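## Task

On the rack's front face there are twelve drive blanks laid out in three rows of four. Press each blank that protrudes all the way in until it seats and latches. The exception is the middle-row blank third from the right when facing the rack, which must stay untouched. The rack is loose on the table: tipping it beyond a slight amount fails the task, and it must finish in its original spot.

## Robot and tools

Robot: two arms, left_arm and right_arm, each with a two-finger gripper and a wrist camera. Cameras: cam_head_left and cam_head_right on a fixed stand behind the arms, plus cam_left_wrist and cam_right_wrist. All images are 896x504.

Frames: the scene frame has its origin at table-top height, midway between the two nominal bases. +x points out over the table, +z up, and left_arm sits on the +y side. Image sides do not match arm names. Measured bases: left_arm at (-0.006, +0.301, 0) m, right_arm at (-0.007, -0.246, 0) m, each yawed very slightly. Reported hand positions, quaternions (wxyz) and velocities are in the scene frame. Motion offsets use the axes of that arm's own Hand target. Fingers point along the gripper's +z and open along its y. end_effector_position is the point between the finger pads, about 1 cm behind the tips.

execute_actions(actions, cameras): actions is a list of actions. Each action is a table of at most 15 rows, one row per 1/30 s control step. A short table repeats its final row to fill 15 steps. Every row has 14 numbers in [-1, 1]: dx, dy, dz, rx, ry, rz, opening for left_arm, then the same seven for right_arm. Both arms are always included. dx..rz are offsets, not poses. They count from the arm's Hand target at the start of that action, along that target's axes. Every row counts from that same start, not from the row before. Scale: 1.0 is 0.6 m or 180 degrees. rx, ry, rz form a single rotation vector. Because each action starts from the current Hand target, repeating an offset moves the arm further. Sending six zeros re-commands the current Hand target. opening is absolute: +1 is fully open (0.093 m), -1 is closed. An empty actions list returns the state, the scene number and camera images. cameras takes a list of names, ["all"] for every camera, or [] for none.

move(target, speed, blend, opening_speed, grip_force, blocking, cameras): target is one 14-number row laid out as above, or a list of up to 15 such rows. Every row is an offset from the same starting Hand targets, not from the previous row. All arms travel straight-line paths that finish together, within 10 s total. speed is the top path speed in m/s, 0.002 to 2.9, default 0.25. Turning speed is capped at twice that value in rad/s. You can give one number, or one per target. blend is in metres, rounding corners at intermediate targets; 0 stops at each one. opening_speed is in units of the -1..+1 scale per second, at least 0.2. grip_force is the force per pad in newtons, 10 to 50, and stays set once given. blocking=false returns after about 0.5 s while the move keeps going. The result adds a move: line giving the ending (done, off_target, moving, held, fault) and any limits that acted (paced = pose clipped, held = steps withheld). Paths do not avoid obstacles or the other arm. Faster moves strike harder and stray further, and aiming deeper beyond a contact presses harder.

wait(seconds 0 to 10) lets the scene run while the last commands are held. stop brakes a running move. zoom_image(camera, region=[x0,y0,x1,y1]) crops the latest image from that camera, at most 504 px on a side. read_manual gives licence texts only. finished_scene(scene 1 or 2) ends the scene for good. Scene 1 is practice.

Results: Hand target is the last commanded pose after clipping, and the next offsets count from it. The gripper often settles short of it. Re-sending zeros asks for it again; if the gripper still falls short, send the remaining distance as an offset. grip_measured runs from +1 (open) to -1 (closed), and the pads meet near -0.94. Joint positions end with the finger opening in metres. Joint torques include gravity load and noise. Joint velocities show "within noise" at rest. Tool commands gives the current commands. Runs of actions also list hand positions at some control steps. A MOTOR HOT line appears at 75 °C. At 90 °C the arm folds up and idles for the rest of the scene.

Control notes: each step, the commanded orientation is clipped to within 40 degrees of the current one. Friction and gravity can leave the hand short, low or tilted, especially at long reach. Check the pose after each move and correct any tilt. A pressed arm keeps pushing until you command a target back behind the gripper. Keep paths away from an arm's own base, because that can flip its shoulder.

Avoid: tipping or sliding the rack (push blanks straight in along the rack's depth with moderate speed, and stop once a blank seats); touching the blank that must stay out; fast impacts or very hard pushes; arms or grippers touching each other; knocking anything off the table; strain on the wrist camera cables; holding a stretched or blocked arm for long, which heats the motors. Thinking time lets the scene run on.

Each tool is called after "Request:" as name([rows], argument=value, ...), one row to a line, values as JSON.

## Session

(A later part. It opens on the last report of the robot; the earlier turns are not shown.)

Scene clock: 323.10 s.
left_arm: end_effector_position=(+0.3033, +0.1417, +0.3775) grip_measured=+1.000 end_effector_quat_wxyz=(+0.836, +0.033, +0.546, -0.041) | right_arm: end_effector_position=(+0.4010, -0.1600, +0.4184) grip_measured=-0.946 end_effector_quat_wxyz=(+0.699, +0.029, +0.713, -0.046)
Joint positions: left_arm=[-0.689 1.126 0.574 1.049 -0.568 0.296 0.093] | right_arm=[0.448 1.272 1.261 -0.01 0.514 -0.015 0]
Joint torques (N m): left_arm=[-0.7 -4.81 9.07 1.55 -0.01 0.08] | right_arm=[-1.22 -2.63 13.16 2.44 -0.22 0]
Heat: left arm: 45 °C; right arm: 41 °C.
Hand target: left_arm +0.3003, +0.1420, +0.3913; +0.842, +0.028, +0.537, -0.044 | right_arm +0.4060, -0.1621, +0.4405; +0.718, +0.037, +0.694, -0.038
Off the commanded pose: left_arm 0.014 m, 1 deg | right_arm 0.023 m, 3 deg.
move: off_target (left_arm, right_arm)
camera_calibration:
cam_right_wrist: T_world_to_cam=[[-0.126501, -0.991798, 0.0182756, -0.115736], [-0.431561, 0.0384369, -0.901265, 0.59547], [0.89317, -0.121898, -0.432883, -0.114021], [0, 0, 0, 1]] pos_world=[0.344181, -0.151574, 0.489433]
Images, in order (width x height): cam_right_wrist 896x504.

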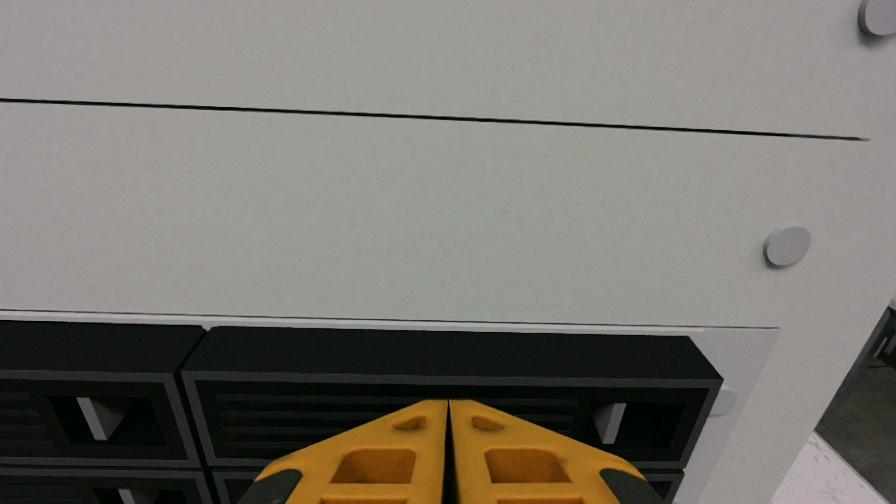

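Request:
move(target=[0,0,0,0,0,0,1.0,0,0,0.0067,0,0,0,-0.95], speed=0.015, cameras=["cam_right_wrist"])

Request:
zoom_image(camera="cam_right_wrist", region=[100, 300, 300, 480])

Scene clock: 330.20 s.
left_arm: end_effector_position=(+0.3033, +0.1417, +0.3775) grip_measured=+1.000 end_effector_quat_wxyz=(+0.836, +0.033, +0.546, -0.041) | right_arm: end_effector_position=(+0.4013, -0.1600, +0.4183) grip_measured=-0.946 end_effector_quat_wxyz=(+0.697, +0.028, +0.715, -0.047)
Joint positions: left_arm=[-0.689 1.126 0.574 1.049 -0.568 0.296 0.093] | right_arm=[0.448 1.275 1.269 -0.022 0.514 -0.015 0]
Joint torques (N m): left_arm=[-0.68 -4.63 9.07 1.54 0.01 0.09] | right_arm=[-1.84 -1.74 13.26 2.6 -0.29 0]
Heat: left arm: 45 °C; right arm: 40 °C.
Hand target: left_arm +0.3003, +0.1420, +0.3913; +0.842, +0.028, +0.537, -0.044 | right_arm +0.4100, -0.1625, +0.4406; +0.718, +0.037, +0.694, -0.038
Off the commanded pose: left_arm 0.014 m, 1 deg | right_arm 0.024 m, 4 deg.
move: off_target (left_arm, right_arm)
camera_calibration:
cam_right_wrist: T_world_to_cam=[[-0.126414, -0.99174, 0.021731, -0.117157], [-0.437251, 0.0360445, -0.898617, 0.59637], [0.89041, -0.123099, -0.438196, -0.111212], [0, 0, 0, 1]] pos_world=[0.344978, -0.151375, 0.489722]
Images, in order (width x height): cam_right_wrist 896x504.

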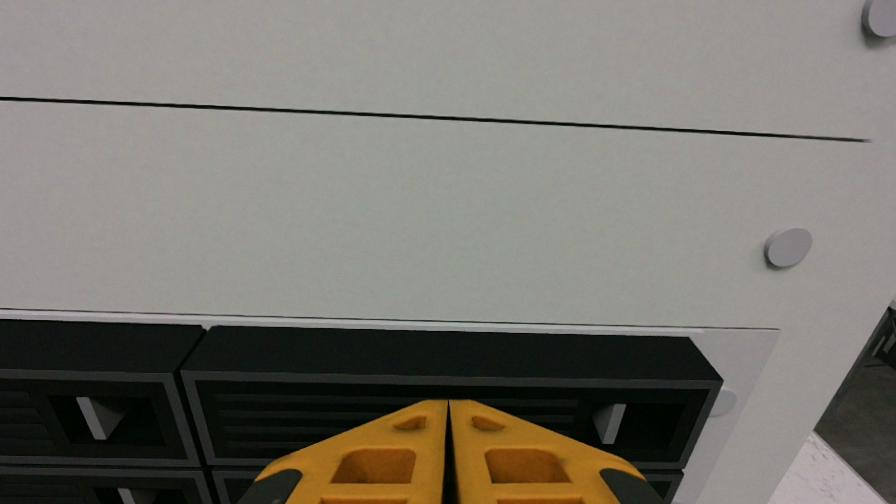

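Scaled by 2.520 from the camera's 896x504 image, which has a finer 1280x720 frame.

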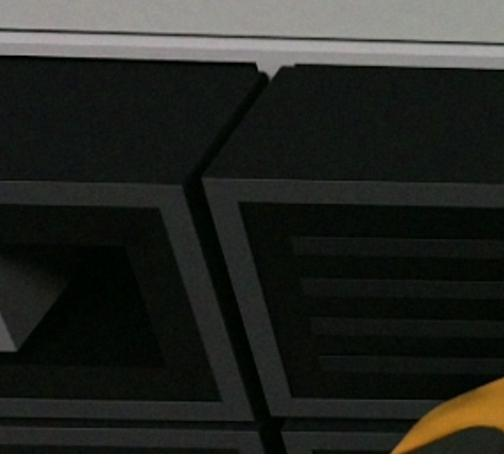

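Request:
move(target=[0,0,0,0,0,0,1.0,0,0,-0.0833,0,0,0,-0.95], speed=0.06, cameras=["cam_right_wrist"])

Request:
zoom_image(camera="cam_right_wrist", region=[150, 150, 550, 400])

Scene clock: 334.43 s.
left_arm: end_effector_position=(+0.3033, +0.1417, +0.3775) grip_measured=+1.000 end_effector_quat_wxyz=(+0.836, +0.033, +0.546, -0.041) | right_arm: end_effector_position=(+0.3654, -0.1570, +0.4376) grip_measured=-0.946 end_effector_quat_wxyz=(+0.716, +0.039, +0.696, -0.037)
Joint positions: left_arm=[-0.689 1.126 0.574 1.049 -0.568 0.296 0.093] | right_arm=[0.521 1.167 1.225 -0.025 0.587 -0.015 0]
Joint torques (N m): left_arm=[-0.69 -4.55 9.05 1.56 -0.01 0.06] | right_arm=[0.73 -4.78 7.51 2.07 0 -0.05]
Heat: left arm: 45 °C; right arm: 41 °C.
Hand target: left_arm +0.3003, +0.1420, +0.3913; +0.842, +0.028, +0.537, -0.044 | right_arm +0.3603, -0.1572, +0.4391; +0.718, +0.037, +0.694, -0.038
Off the commanded pose: left_arm 0.014 m, 1 deg | right_arm 0.005 m, 0 deg.
move: off_target (left_arm)
camera_calibration:
cam_right_wrist: T_world_to_cam=[[-0.126714, -0.991872, -0.0115735, -0.104426], [-0.386921, 0.0601668, -0.920148, 0.592698], [0.913365, -0.112118, -0.3914, -0.0974486], [0, 0, 0, 1]] pos_world=[0.305101, -0.150164, 0.50602]
Images, in order (width x height): cam_right_wrist 896x504.

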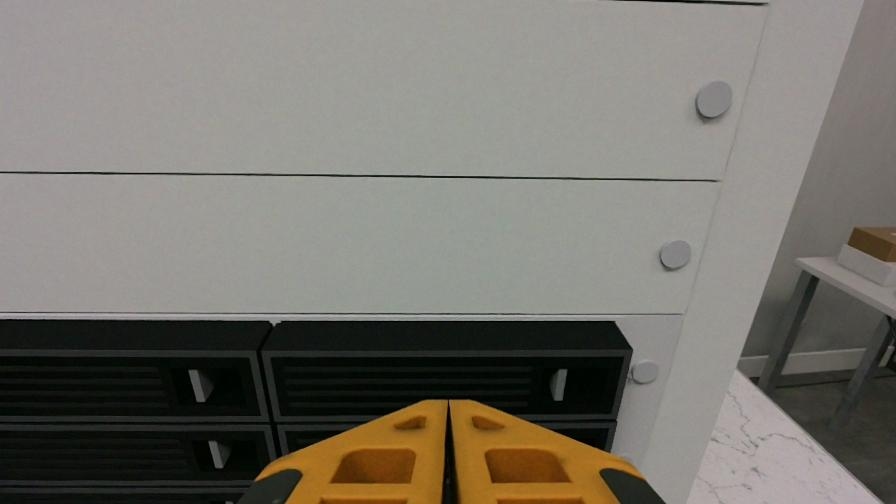

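Scaled by 1.260 from the camera's 896x504 image, which has a finer 1280x720 frame.

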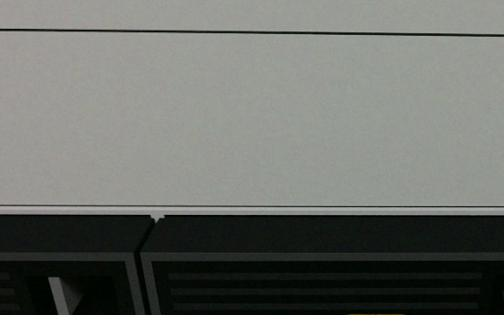

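Request:
move([
  [0,0,0,0,0,0,1.0,0,0,-0.0418,0,0,0,-0.95],
  [0,0,0,0,0,0,1.0,0.117,0,-0.0418,0,0,0,-0.95],
], speed=0.1, blend=0.01, cameras=["cam_right_wrist", "cam_left_wrist"])

Scene clock: 346.17 s.
left_arm: end_effector_position=(+0.3033, +0.1417, +0.3775) grip_measured=+1.000 end_effector_quat_wxyz=(+0.836, +0.033, +0.546, -0.041) | right_arm: end_effector_position=(+0.3415, -0.1533, +0.3606) grip_measured=-0.946 end_effector_quat_wxyz=(+0.708, +0.033, +0.704, -0.041)
Joint positions: left_arm=[-0.689 1.126 0.574 1.049 -0.568 0.296 0.093] | right_arm=[0.587 1.04 0.87 0.177 0.651 -0.015 0]
Joint torques (N m): left_arm=[-0.73 -4.64 9.16 1.51 0.01 0.05] | right_arm=[0.35 -3.92 8.21 2.27 -0.02 -0.08]
Heat: left arm: 46 °C; right arm: 39 °C.
Hand target: left_arm +0.3003, +0.1420, +0.3913; +0.842, +0.028, +0.537, -0.044 | right_arm +0.3377, -0.1548, +0.3680; +0.718, +0.037, +0.694, -0.038
Off the commanded pose: left_arm 0.014 m, 1 deg | right_arm 0.009 m, 2 deg.
move: off_target (left_arm)
camera_calibration:
cam_left_wrist: T_world_to_cam=[[-0.106589, -0.994219, -0.0129379, 0.17922], [-0.0166839, 0.0147986, -0.999751, 0.419511], [0.994163, -0.106346, -0.0181648, -0.197825], [0, 0, 0, 1]] pos_world=[0.222772, 0.150938, 0.418132]
cam_right_wrist: T_world_to_cam=[[-0.124581, -0.992205, 0.00301432, -0.110681], [-0.408036, 0.0484634, -0.911679, 0.514773], [0.904426, -0.114808, -0.410893, -0.0957928], [0, 0, 0, 1]] pos_world=[0.282894, -0.145764, 0.43028]
Images, in order (width x height): cam_left_wrist 896x504, cam_right_wrist 896x504.

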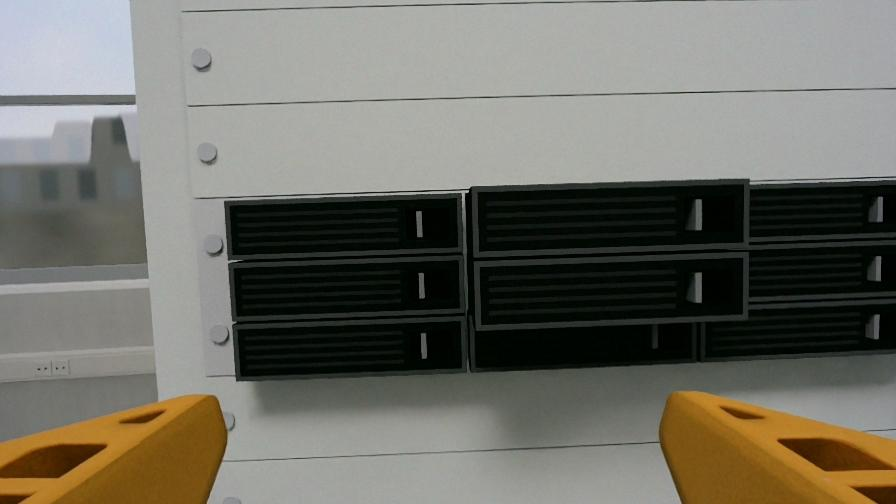

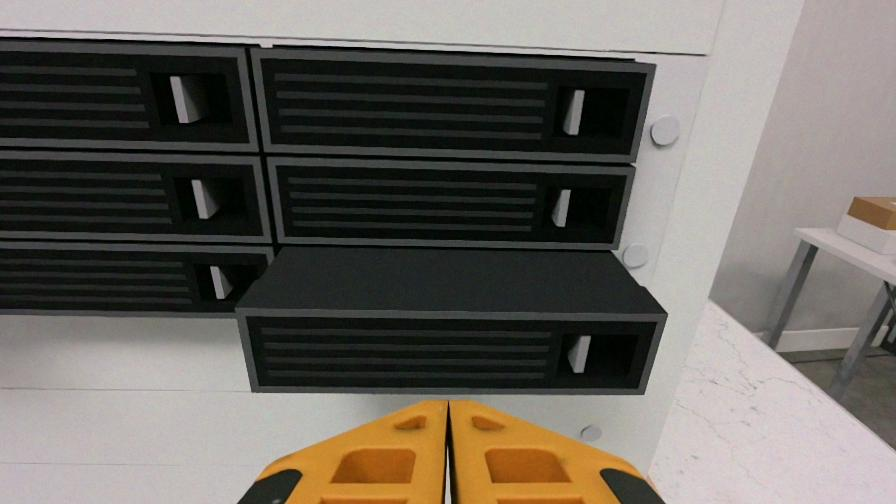

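Request:
move([
  [0,0,0,0,0,0,1.0,0,0,0.03,0,0,0,-0.95],
  [0,0,0,0,0,0,1.0,0,0,0.0883,0,0,0,-0.95],
], speed=[0.06, 0.03], blend=0.003, cameras=["cam_right_wrist"])

Scene clock: 353.93 s.
left_arm: end_effector_position=(+0.3033, +0.1417, +0.3775) grip_measured=+1.000 end_effector_quat_wxyz=(+0.836, +0.033, +0.546, -0.041) | right_arm: end_effector_position=(+0.3862, -0.1595, +0.3474) grip_measured=-0.946 end_effector_quat_wxyz=(+0.699, +0.029, +0.713, -0.046)
Joint positions: left_arm=[-0.689 1.126 0.574 1.049 -0.568 0.296 0.093] | right_arm=[0.473 1.193 0.925 0.248 0.54 -0.015 0]
Joint torques (N m): left_arm=[-0.73 -4.62 9.1 1.55 0.03 0.05] | right_arm=[-0.84 -2.91 13.01 2.36 -0.18 -0.01]
Heat: left arm: 46 °C; right arm: 39 °C.
Hand target: left_arm +0.3003, +0.1420, +0.3913; +0.842, +0.028, +0.537, -0.044 | right_arm +0.3904, -0.1603, +0.3699; +0.718, +0.037, +0.694, -0.038
Off the commanded pose: left_arm 0.014 m, 1 deg | right_arm 0.023 m, 3 deg.
move: off_target (left_arm, right_arm)
camera_calibration:
cam_right_wrist: T_world_to_cam=[[-0.126533, -0.991789, 0.0185643, -0.115838], [-0.430506, 0.0380448, -0.901786, 0.524841], [0.893674, -0.122098, -0.431785, -0.132029], [0, 0, 0, 1]] pos_world=[0.329281, -0.150974, 0.418437]
Images, in order (width x height): cam_right_wrist 896x504.

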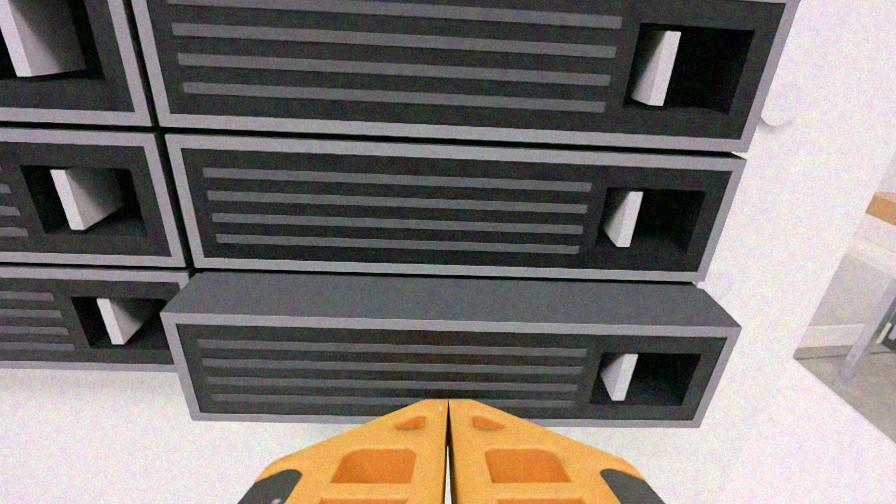

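Request:
move([
  [0,0,0,0,0,0,1.0,0,0,-0.0133,0,0,0,-0.95],
  [0,0,0,0,0,0,1.0,-0.0233,0,-0.0133,0,0,0,-0.95],
], speed=0.05, blend=0.003, cameras=["cam_right_wrist"])

Scene clock: 358.77 s.
left_arm: end_effector_position=(+0.3033, +0.1417, +0.3775) grip_measured=+1.000 end_effector_quat_wxyz=(+0.836, +0.033, +0.546, -0.041) | right_arm: end_effector_position=(+0.3863, -0.1596, +0.3589) grip_measured=-0.946 end_effector_quat_wxyz=(+0.701, +0.030, +0.711, -0.046)
Joint positions: left_arm=[-0.689 1.126 0.574 1.049 -0.568 0.296 0.093] | right_arm=[0.473 1.193 0.966 0.211 0.54 -0.015 0]
Joint torques (N m): left_arm=[-0.65 -4.62 8.95 1.55 0.06 0.08] | right_arm=[0.58 -5.31 12.68 2.11 -0.01 -0.01]
Heat: left arm: 46 °C; right arm: 39 °C.
Hand target: left_arm +0.3003, +0.1420, +0.3913; +0.842, +0.028, +0.537, -0.044 | right_arm +0.3820, -0.1594, +0.3834; +0.718, +0.037, +0.694, -0.038
Off the commanded pose: left_arm 0.014 m, 1 deg | right_arm 0.025 m, 3 deg.
move: off_target (left_arm, right_arm)
camera_calibration:
cam_right_wrist: T_world_to_cam=[[-0.127421, -0.991718, 0.0161146, -0.114915], [-0.426707, 0.0401442, -0.903499, 0.534673], [0.895369, -0.122001, -0.428288, -0.129082], [0, 0, 0, 1]] pos_world=[0.329082, -0.151175, 0.429644]
Images, in order (width x height): cam_right_wrist 896x504.

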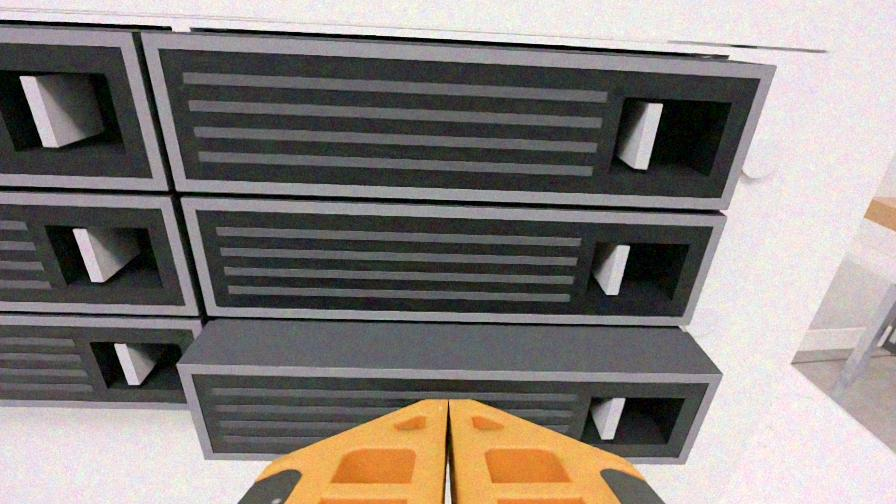

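Request:
move(target=[0,0,0,0,0,0,1.0,-0.004,0,0.025,0,0,0,-0.95], speed=0.03, cameras=["cam_right_wrist"])

Scene clock: 363.73 s.
left_arm: end_effector_position=(+0.3033, +0.1417, +0.3775) grip_measured=+1.000 end_effector_quat_wxyz=(+0.836, +0.033, +0.546, -0.041) | right_arm: end_effector_position=(+0.3930, -0.1593, +0.3692) grip_measured=-0.946 end_effector_quat_wxyz=(+0.706, +0.032, +0.706, -0.043)
Joint positions: left_arm=[-0.689 1.126 0.574 1.049 -0.568 0.296 0.093] | right_arm=[0.462 1.218 1.009 0.208 0.527 -0.015 0]
Joint torques (N m): left_arm=[-0.76 -4.66 9.05 1.54 0.04 0.06] | right_arm=[-0.98 -2.92 12.78 2.21 -0.18 -0.01]
Heat: left arm: 46 °C; right arm: 40 °C.
Hand target: left_arm +0.3003, +0.1420, +0.3913; +0.842, +0.028, +0.537, -0.044 | right_arm +0.3969, -0.1610, +0.3863; +0.718, +0.037, +0.694, -0.038
Off the commanded pose: left_arm 0.014 m, 1 deg | right_arm 0.018 m, 2 deg.
move: off_target (left_arm, right_arm)
camera_calibration:
cam_right_wrist: T_world_to_cam=[[-0.125271, -0.99209, 0.00801966, -0.111851], [-0.414222, 0.0449552, -0.909065, 0.54472], [0.901514, -0.117201, -0.416577, -0.136623], [0, 0, 0, 1]] pos_world=[0.334791, -0.151467, 0.439169]
Images, in order (width x height): cam_right_wrist 896x504.

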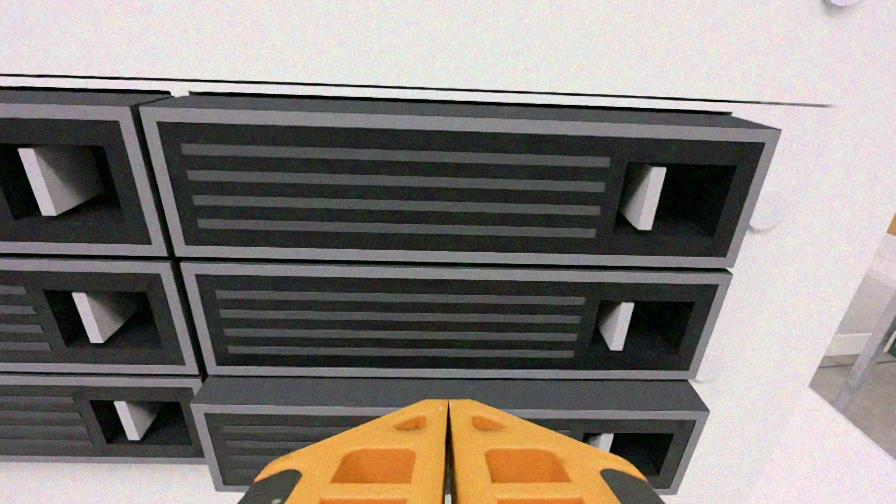

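Request:
move(target=[0,0,0,0,0,0,1.0,0.0117,0,0.004,0,0,0,-0.95], speed=0.03, cameras=["cam_right_wrist"])

Scene clock: 371.10 s.
left_arm: end_effector_position=(+0.3033, +0.1417, +0.3775) grip_measured=+1.000 end_effector_quat_wxyz=(+0.836, +0.033, +0.546, -0.041) | right_arm: end_effector_position=(+0.3954, -0.1597, +0.3692) grip_measured=-0.946 end_effector_quat_wxyz=(+0.708, +0.033, +0.705, -0.042)
Joint positions: left_arm=[-0.689 1.126 0.574 1.049 -0.568 0.296 0.093] | right_arm=[0.457 1.226 1.009 0.222 0.522 -0.015 0]
Joint torques (N m): left_arm=[-0.91 -4.62 9.01 1.54 0.02 0.05] | right_arm=[-1.02 -2.85 10.78 2.36 -0.19 0]
Heat: left arm: 46 °C; right arm: 40 °C.
Hand target: left_arm +0.3003, +0.1420, +0.3913; +0.842, +0.028, +0.537, -0.044 | right_arm +0.3995, -0.1614, +0.3795; +0.718, +0.037, +0.694, -0.038
Off the commanded pose: left_arm 0.014 m, 1 deg | right_arm 0.011 m, 2 deg.
move: off_target (left_arm, right_arm)
camera_calibration:
cam_right_wrist: T_world_to_cam=[[-0.125676, -0.992059, 0.00486666, -0.110669], [-0.409197, 0.0473679, -0.911216, 0.545022], [0.903749, -0.11651, -0.411901, -0.141278], [0, 0, 0, 1]] pos_world=[0.336793, -0.152067, 0.438979]
Images, in order (width x height): cam_right_wrist 896x504.

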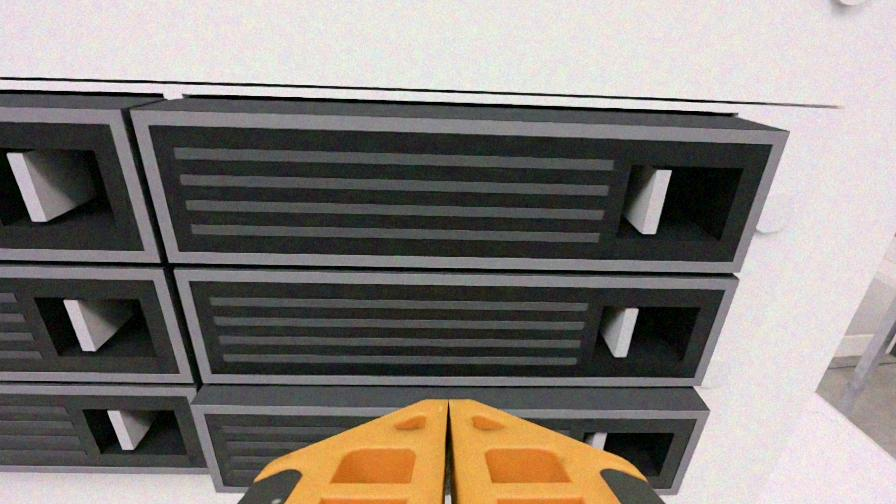

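Request:
move(target=[0,0,0,0,0,0,1.0,0.0133,0,0,0,0,0,-0.95], speed=0.03, cameras=["cam_right_wrist"])

Scene clock: 374.27 s.
left_arm: end_effector_position=(+0.3033, +0.1417, +0.3775) grip_measured=+1.000 end_effector_quat_wxyz=(+0.836, +0.033, +0.546, -0.041) | right_arm: end_effector_position=(+0.3961, -0.1592, +0.3713) grip_measured=-0.946 end_effector_quat_wxyz=(+0.711, +0.035, +0.701, -0.040)
Joint positions: left_arm=[-0.689 1.126 0.574 1.049 -0.568 0.296 0.093] | right_arm=[0.457 1.229 1.009 0.238 0.521 -0.015 0]
Joint torques (N m): left_arm=[-0.7 -4.67 9.18 1.54 0.04 0.07] | right_arm=[-1.1 -3.02 7.88 2.54 -0.19 0.01]
Heat: left arm: 46 °C; right arm: 40 °C.
Hand target: left_arm +0.3003, +0.1420, +0.3913; +0.842, +0.028, +0.537, -0.044 | right_arm +0.3997, -0.1614, +0.3715; +0.718, +0.037, +0.694, -0.038
Off the commanded pose: left_arm 0.014 m, 1 deg | right_arm 0.004 m, 1 deg.
move: off_target (left_arm)
camera_calibration:
cam_right_wrist: T_world_to_cam=[[-0.124995, -0.992157, -0.00125329, -0.108121], [-0.399314, 0.0514633, -0.915369, 0.545436], [0.908253, -0.113916, -0.402615, -0.145898], [0, 0, 0, 1]] pos_world=[0.336798, -0.151963, 0.440399]
Images, in order (width x height): cam_right_wrist 896x504.

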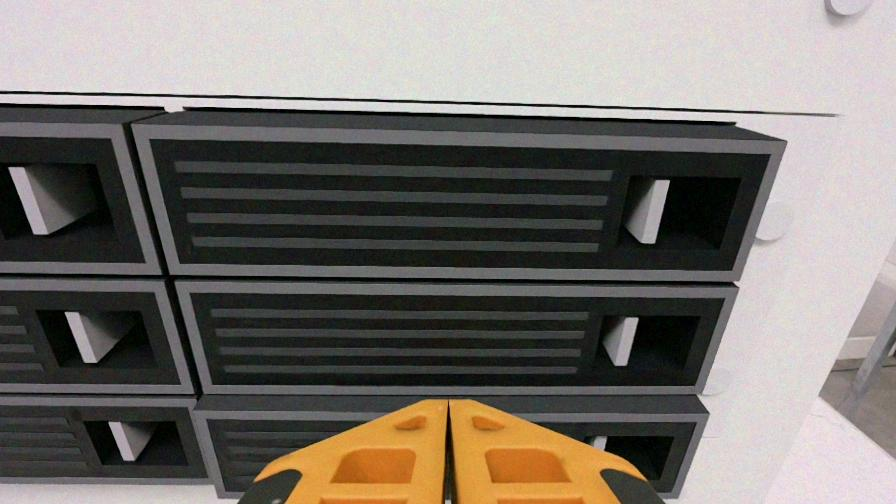

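Request:
move([
  [0,0,0,0,0,0,1.0,0,0,-0.03,0,0,0,-0.95],
  [0,0,0,0,0,0,1.0,0.02,0,-0.03,0,0,0,-0.95],
], speed=0.06, blend=0.003, cameras=["cam_right_wrist"])

Scene clock: 382.03 s.
left_arm: end_effector_position=(+0.3033, +0.1417, +0.3775) grip_measured=+1.000 end_effector_quat_wxyz=(+0.836, +0.033, +0.546, -0.041) | right_arm: end_effector_position=(+0.3870, -0.1604, +0.3501) grip_measured=-0.946 end_effector_quat_wxyz=(+0.707, +0.034, +0.705, -0.043)
Joint positions: left_arm=[-0.689 1.126 0.574 1.049 -0.568 0.296 0.093] | right_arm=[0.47 1.195 0.917 0.282 0.538 -0.015 0]
Joint torques (N m): left_arm=[-0.65 -4.66 9.11 1.54 0.01 0.07] | right_arm=[0.83 -5.37 8.24 2.41 0.01 0]
Heat: left arm: 47 °C; right arm: 39 °C.
Hand target: left_arm +0.3003, +0.1420, +0.3913; +0.842, +0.028, +0.537, -0.044 | right_arm +0.3822, -0.1595, +0.3588; +0.718, +0.037, +0.694, -0.038
Off the commanded pose: left_arm 0.014 m, 1 deg | right_arm 0.010 m, 2 deg.
move: off_target (left_arm)
camera_calibration:
cam_right_wrist: T_world_to_cam=[[-0.128726, -0.991661, 0.00614244, -0.111485], [-0.411255, 0.0477461, -0.910269, 0.524703], [0.902385, -0.119701, -0.413972, -0.140907], [0, 0, 0, 1]] pos_world=[0.328588, -0.152474, 0.419974]
Images, in order (width x height): cam_right_wrist 896x504.

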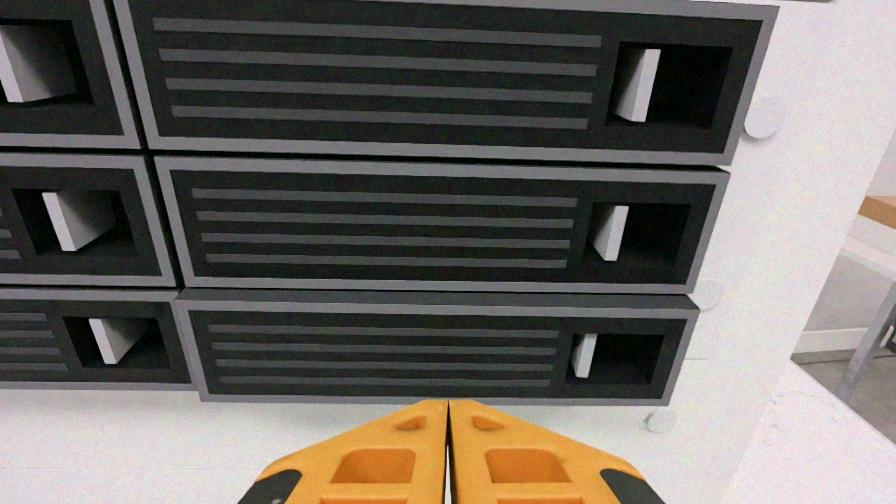

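Request:
move(target=[0,0,0,0,0,0,1.0,-0.025,0,-0.002,0,0,0,-0.95], speed=0.06, cameras=["cam_right_wrist"])

Scene clock: 387.37 s.
left_arm: end_effector_position=(+0.3033, +0.1417, +0.3775) grip_measured=+1.000 end_effector_quat_wxyz=(+0.836, +0.033, +0.546, -0.041) | right_arm: end_effector_position=(+0.3856, -0.1615, +0.3443) grip_measured=-0.946 end_effector_quat_wxyz=(+0.697, +0.030, +0.715, -0.049)
Joint positions: left_arm=[-0.689 1.126 0.574 1.049 -0.568 0.296 0.093] | right_arm=[0.47 1.189 0.917 0.246 0.541 -0.015 0]
Joint torques (N m): left_arm=[-0.58 -4.7 9.1 1.54 0.01 0.08] | right_arm=[1.11 -5.76 13.3 2.11 0.02 0]
Heat: left arm: 47 °C; right arm: 39 °C.
Hand target: left_arm +0.3003, +0.1420, +0.3913; +0.842, +0.028, +0.537, -0.044 | right_arm +0.3805, -0.1593, +0.3737; +0.718, +0.037, +0.694, -0.038
Off the commanded pose: left_arm 0.014 m, 1 deg | right_arm 0.030 m, 4 deg.
move: off_target (left_arm, right_arm)
camera_calibration:
cam_right_wrist: T_world_to_cam=[[-0.131342, -0.991082, 0.0224708, -0.11722], [-0.436221, 0.037425, -0.899061, 0.523015], [0.890203, -0.127886, -0.437246, -0.13089], [0, 0, 0, 1]] pos_world=[0.329273, -0.152487, 0.415625]
Images, in order (width x height): cam_right_wrist 896x504.

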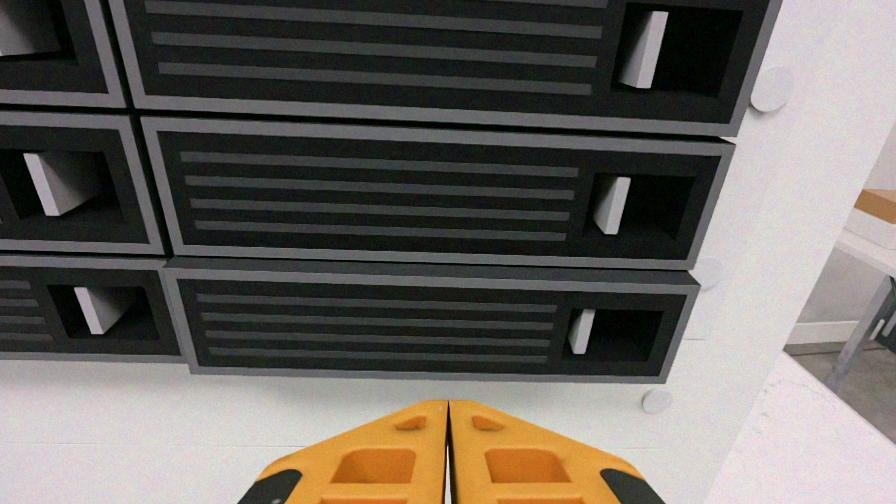

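Request:
move(target=[0,0,0,0,0,0,1.0,-0.006,0,-0.002,0,0,0,-0.95], speed=0.06, cameras=["cam_right_wrist"])

Scene clock: 392.50 s.
left_arm: end_effector_position=(+0.3033, +0.1417, +0.3775) grip_measured=+1.000 end_effector_quat_wxyz=(+0.836, +0.033, +0.546, -0.041) | right_arm: end_effector_position=(+0.3842, -0.1600, +0.3510) grip_measured=-0.946 end_effector_quat_wxyz=(+0.699, +0.030, +0.713, -0.047)
Joint positions: left_arm=[-0.689 1.126 0.574 1.049 -0.568 0.296 0.093] | right_arm=[0.476 1.185 0.934 0.23 0.544 -0.015 0]
Joint torques (N m): left_arm=[-0.65 -4.66 9.09 1.55 0.04 0.06] | right_arm=[0.85 -5.59 12.79 2.12 0.02 0]
Heat: left arm: 47 °C; right arm: 39 °C.
Hand target: left_arm +0.3003, +0.1420, +0.3913; +0.842, +0.028, +0.537, -0.044 | right_arm +0.3792, -0.1592, +0.3773; +0.718, +0.037, +0.694, -0.038
Off the commanded pose: left_arm 0.014 m, 1 deg | right_arm 0.027 m, 3 deg.
move: off_target (left_arm, right_arm)
camera_calibration:
cam_right_wrist: T_world_to_cam=[[-0.128448, -0.991534, 0.0190202, -0.116073], [-0.430983, 0.0385379, -0.901537, 0.527409], [0.893171, -0.123998, -0.432284, -0.128737], [0, 0, 0, 1]] pos_world=[0.327379, -0.151379, 0.422036]
Images, in order (width x height): cam_right_wrist 896x504.

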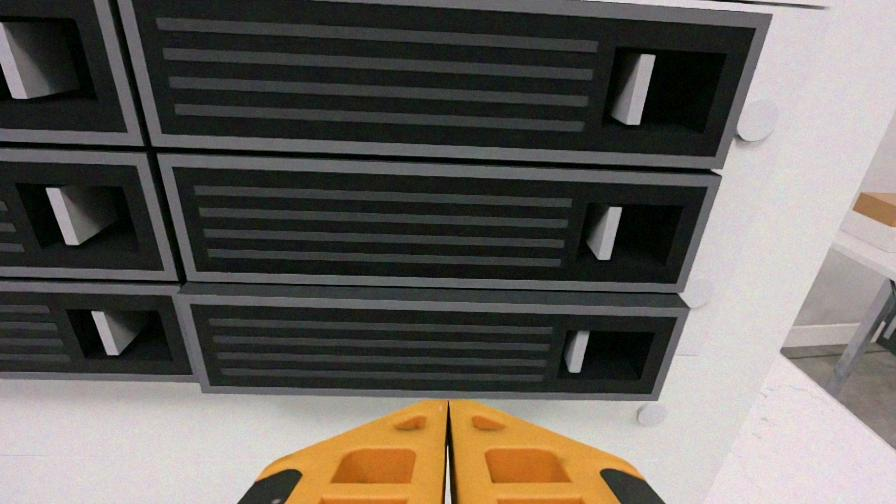

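Request:
move(target=[0,0,0,0,0,0,1.0,-0.016,0,0,0,0,0,-0.95], speed=0.06, cameras=["cam_right_wrist"])

Scene clock: 396.10 s.
left_arm: end_effector_position=(+0.3033, +0.1417, +0.3775) grip_measured=+1.000 end_effector_quat_wxyz=(+0.836, +0.033, +0.546, -0.041) | right_arm: end_effector_position=(+0.3841, -0.1602, +0.3616) grip_measured=-0.946 end_effector_quat_wxyz=(+0.700, +0.030, +0.712, -0.047)
Joint positions: left_arm=[-0.689 1.126 0.574 1.049 -0.568 0.296 0.093] | right_arm=[0.476 1.185 0.974 0.193 0.545 -0.015 0]
Joint torques (N m): left_arm=[-0.65 -4.7 9.06 1.55 -0.01 0.06] | right_arm=[0.91 -5.39 12.71 2.09 0.01 -0.01]
Heat: left arm: 47 °C; right arm: 39 °C.
Hand target: left_arm +0.3003, +0.1420, +0.3913; +0.842, +0.028, +0.537, -0.044 | right_arm +0.3789, -0.1592, +0.3870; +0.718, +0.037, +0.694, -0.038
Off the commanded pose: left_arm 0.014 m, 1 deg | right_arm 0.026 m, 3 deg.
move: off_target (left_arm, right_arm)
camera_calibration:
cam_right_wrist: T_world_to_cam=[[-0.129229, -0.991458, 0.0176322, -0.115642], [-0.428778, 0.039837, -0.902531, 0.536573], [0.89412, -0.124193, -0.430263, -0.12521], [0, 0, 0, 1]] pos_world=[0.327079, -0.15158, 0.43244]
Images, in order (width x height): cam_right_wrist 896x504.

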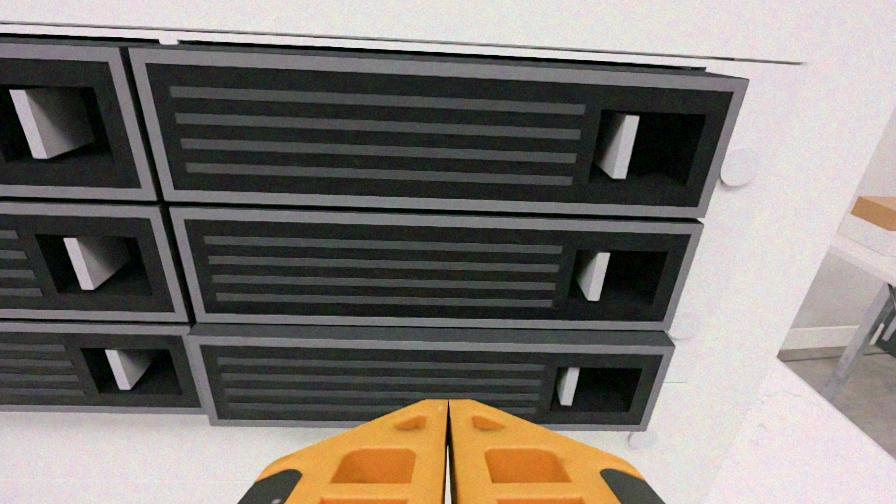

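Request:
move(target=[0,0,0,0,0,0,1.0,0.003,0,0.025,0,0,0,-0.95], speed=0.04, cameras=["cam_right_wrist"])

Scene clock: 400.87 s.
left_arm: end_effector_position=(+0.3033, +0.1417, +0.3775) grip_measured=+1.000 end_effector_quat_wxyz=(+0.836, +0.033, +0.546, -0.041) | right_arm: end_effector_position=(+0.3907, -0.1593, +0.3645) grip_measured=-0.946 end_effector_quat_wxyz=(+0.701, +0.030, +0.711, -0.045)
Joint positions: left_arm=[-0.689 1.126 0.574 1.049 -0.568 0.296 0.093] | right_arm=[0.466 1.21 0.999 0.195 0.532 -0.015 0]
Joint torques (N m): left_arm=[-0.57 -4.64 9.05 1.55 0.08 0.07] | right_arm=[-0.94 -3.21 12.81 2.33 -0.13 -0.01]
Heat: left arm: 47 °C; right arm: 39 °C.
Hand target: left_arm +0.3003, +0.1420, +0.3913; +0.842, +0.028, +0.537, -0.044 | right_arm +0.3939, -0.1607, +0.3857; +0.718, +0.037, +0.694, -0.038
Off the commanded pose: left_arm 0.014 m, 1 deg | right_arm 0.021 m, 3 deg.
move: off_target (left_arm, right_arm)
camera_calibration:
cam_right_wrist: T_world_to_cam=[[-0.125805, -0.991926, 0.0160127, -0.11477], [-0.426841, 0.0395513, -0.903462, 0.541632], [0.895533, -0.120495, -0.42837, -0.130349], [0, 0, 0, 1]] pos_world=[0.333484, -0.150972, 0.435344]
Images, in order (width x height): cam_right_wrist 896x504.

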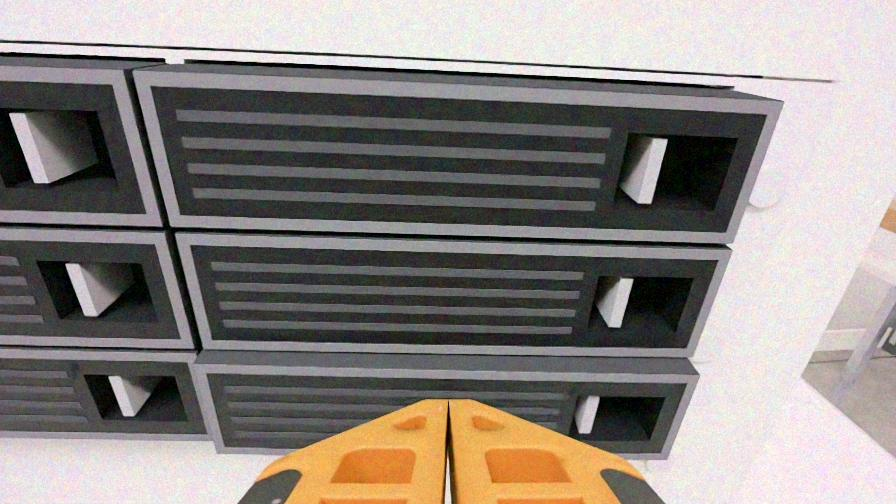

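Request:
move(target=[0,0,0,0,0,0,1.0,0.005,0,0.0183,0,0,0,-0.95], speed=0.025, cameras=["cam_right_wrist"])

Scene clock: 405.17 s.
left_arm: end_effector_position=(+0.3033, +0.1417, +0.3775) grip_measured=+1.000 end_effector_quat_wxyz=(+0.836, +0.033, +0.546, -0.041) | right_arm: end_effector_position=(+0.4001, -0.1613, +0.3600) grip_measured=-0.946 end_effector_quat_wxyz=(+0.698, +0.030, +0.714, -0.048)
Joint positions: left_arm=[-0.689 1.126 0.574 1.049 -0.568 0.296 0.093] | right_arm=[0.446 1.242 1.009 0.209 0.515 -0.015 0]
Joint torques (N m): left_arm=[-0.65 -4.63 9.03 1.55 0.02 0.07] | right_arm=[-0.92 -3.1 13.09 2.44 -0.2 0]
Heat: left arm: 47 °C; right arm: 40 °C.
Hand target: left_arm +0.3003, +0.1420, +0.3913; +0.842, +0.028, +0.537, -0.044 | right_arm +0.4049, -0.1620, +0.3830; +0.718, +0.037, +0.694, -0.038
Off the commanded pose: left_arm 0.014 m, 1 deg | right_arm 0.024 m, 3 deg.
move: off_target (left_arm, right_arm)
camera_calibration:
cam_right_wrist: T_world_to_cam=[[-0.129165, -0.991424, 0.0198498, -0.115467], [-0.433439, 0.0384425, -0.900363, 0.543005], [0.891879, -0.124899, -0.434687, -0.137947], [0, 0, 0, 1]] pos_world=[0.343477, -0.152581, 0.43123]
Images, in order (width x height): cam_right_wrist 896x504.

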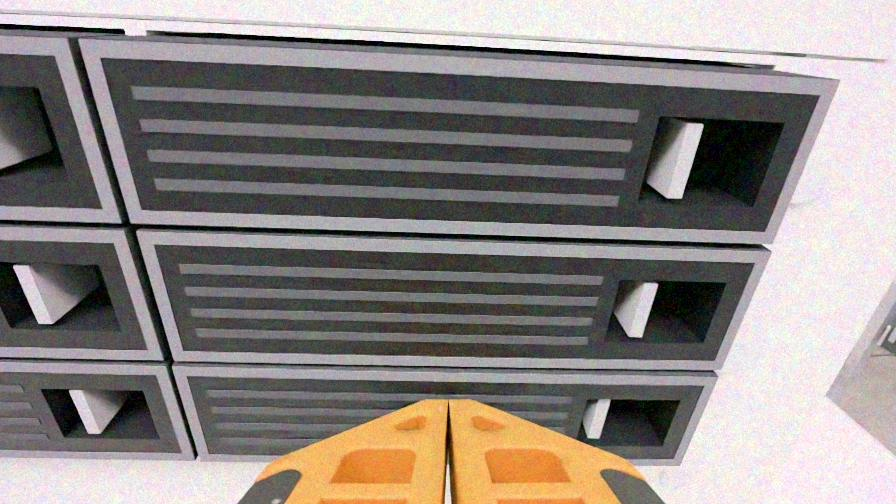

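Request:
move(target=[0,0,0,0,0,0,1.0,-0.003,0,0.01,0,0,0,-0.95], speed=0.02, cameras=["cam_right_wrist"])

Scene clock: 407.67 s.
left_arm: end_effector_position=(+0.3033, +0.1417, +0.3775) grip_measured=+1.000 end_effector_quat_wxyz=(+0.836, +0.033, +0.546, -0.041) | right_arm: end_effector_position=(+0.4012, -0.1613, +0.3607) grip_measured=-0.946 end_effector_quat_wxyz=(+0.696, +0.029, +0.715, -0.048)
Joint positions: left_arm=[-0.689 1.126 0.574 1.049 -0.568 0.296 0.093] | right_arm=[0.444 1.246 1.02 0.197 0.512 -0.015 0]
Joint torques (N m): left_arm=[-0.69 -4.74 9.1 1.56 0.04 0.07] | right_arm=[-1.61 -1.8 13.97 2.54 -0.28 0]
Heat: left arm: 47 °C; right arm: 40 °C.
Hand target: left_arm +0.3003, +0.1420, +0.3913; +0.842, +0.028, +0.537, -0.044 | right_arm +0.4108, -0.1626, +0.3851; +0.718, +0.037, +0.694, -0.038
Off the commanded pose: left_arm 0.014 m, 1 deg | right_arm 0.026 m, 4 deg.
move: off_target (left_arm, right_arm)
camera_calibration:
cam_right_wrist: T_world_to_cam=[[-0.12831, -0.991474, 0.0227124, -0.116733], [-0.438182, 0.036132, -0.89816, 0.544874], [0.889682, -0.125195, -0.439082, -0.136228], [0, 0, 0, 1]] pos_world=[0.344975, -0.15248, 0.43222]
Images, in order (width x height): cam_right_wrist 896x504.

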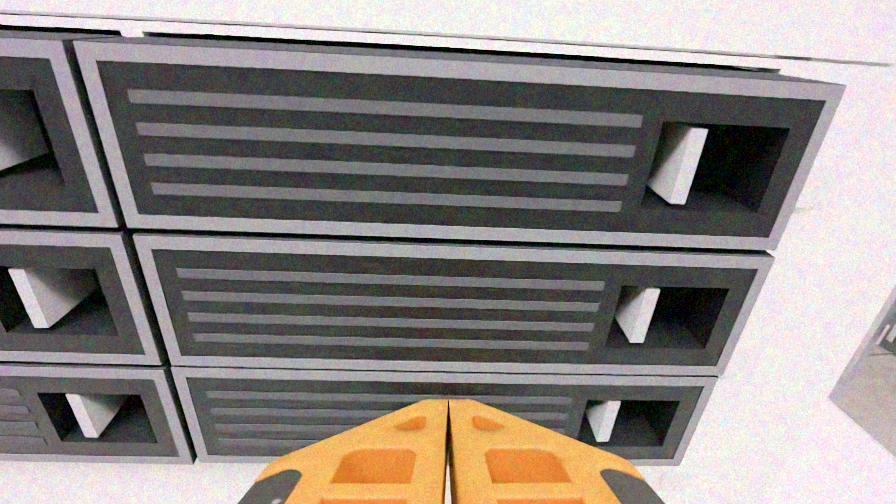

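Request:
move(target=[0,0,0,0,0,0,1.0,0,0,-0.0917,0,0,0,-0.95], speed=0.08, cameras=["cam_right_wrist", "cam_head_left", "cam_head_right"])

Scene clock: 412.60 s.
left_arm: end_effector_position=(+0.3033, +0.1417, +0.3775) grip_measured=+1.000 end_effector_quat_wxyz=(+0.836, +0.033, +0.546, -0.041) | right_arm: end_effector_position=(+0.3605, -0.1567, +0.3821) grip_measured=-0.946 end_effector_quat_wxyz=(+0.716, +0.039, +0.696, -0.037)
Joint positions: left_arm=[-0.689 1.126 0.574 1.049 -0.568 0.296 0.093] | right_arm=[0.532 1.108 0.968 0.174 0.598 -0.015 0]
Joint torques (N m): left_arm=[-0.61 -4.64 9.25 1.56 -0.01 0.09] | right_arm=[0.75 -4.44 7.82 2.08 -0.01 -0.04]
Heat: left arm: 47 °C; right arm: 40 °C.
Hand target: left_arm +0.3003, +0.1420, +0.3913; +0.842, +0.028, +0.537, -0.044 | right_arm +0.3561, -0.1566, +0.3831; +0.718, +0.037, +0.694, -0.038
Off the commanded pose: left_arm 0.014 m, 1 deg | right_arm 0.005 m, 0 deg.
move: off_target (left_arm)
camera_calibration:
cam_right_wrist: T_world_to_cam=[[-0.126756, -0.991865, -0.0116763, -0.105321], [-0.386823, 0.0602668, -0.920183, 0.539664], [0.913401, -0.112122, -0.391315, -0.114842], [0, 0, 0, 1]] pos_world=[0.300301, -0.149864, 0.45042]
Images, in order (width x height): cam_head_left 896x504, cam_head_right 896x504, cam_right_wrist 896x504.

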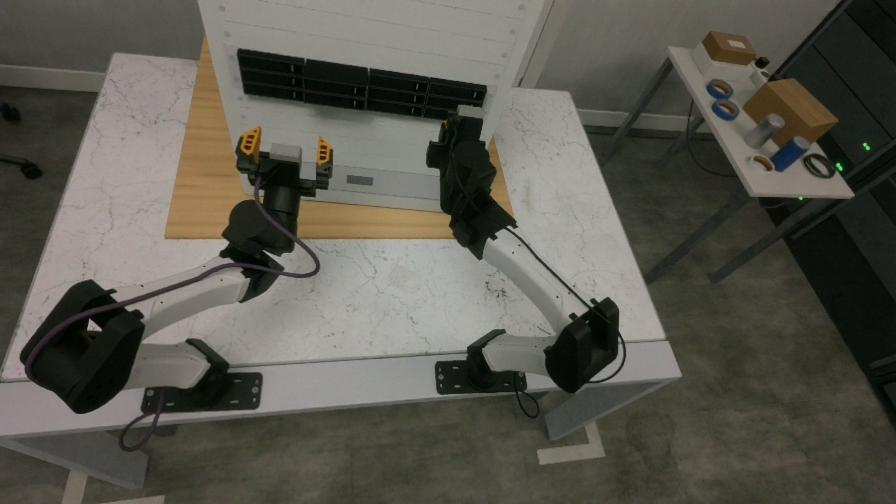

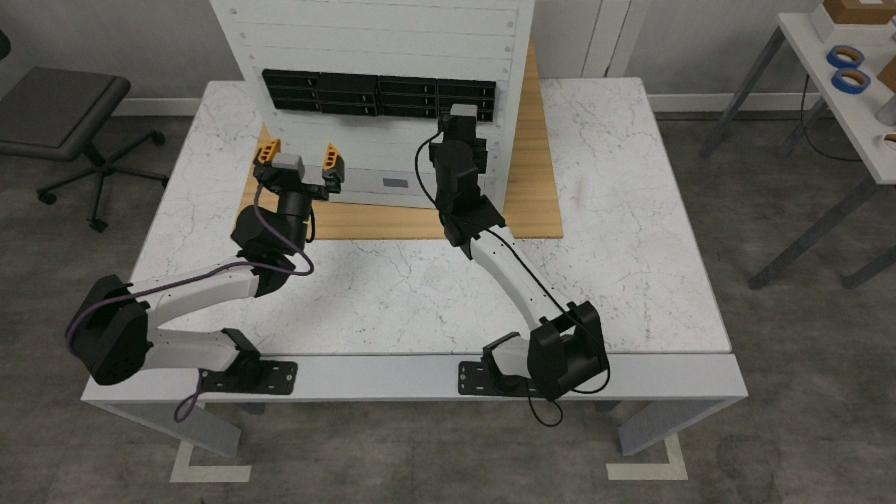

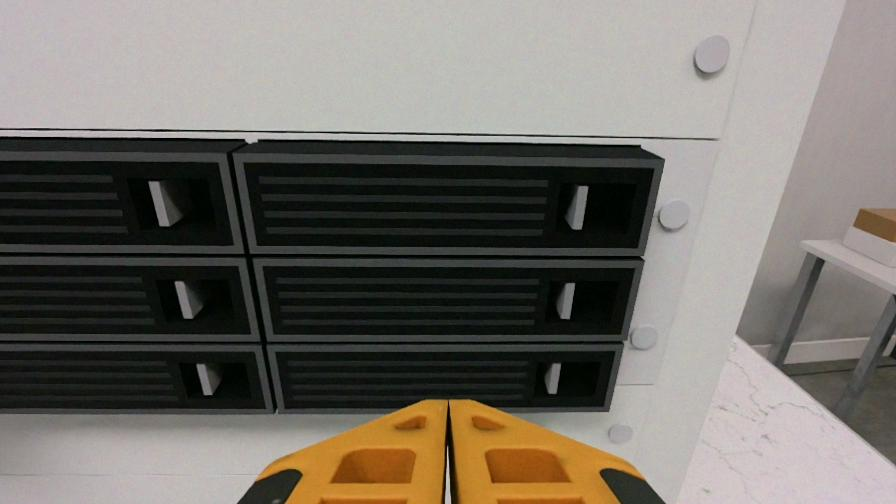

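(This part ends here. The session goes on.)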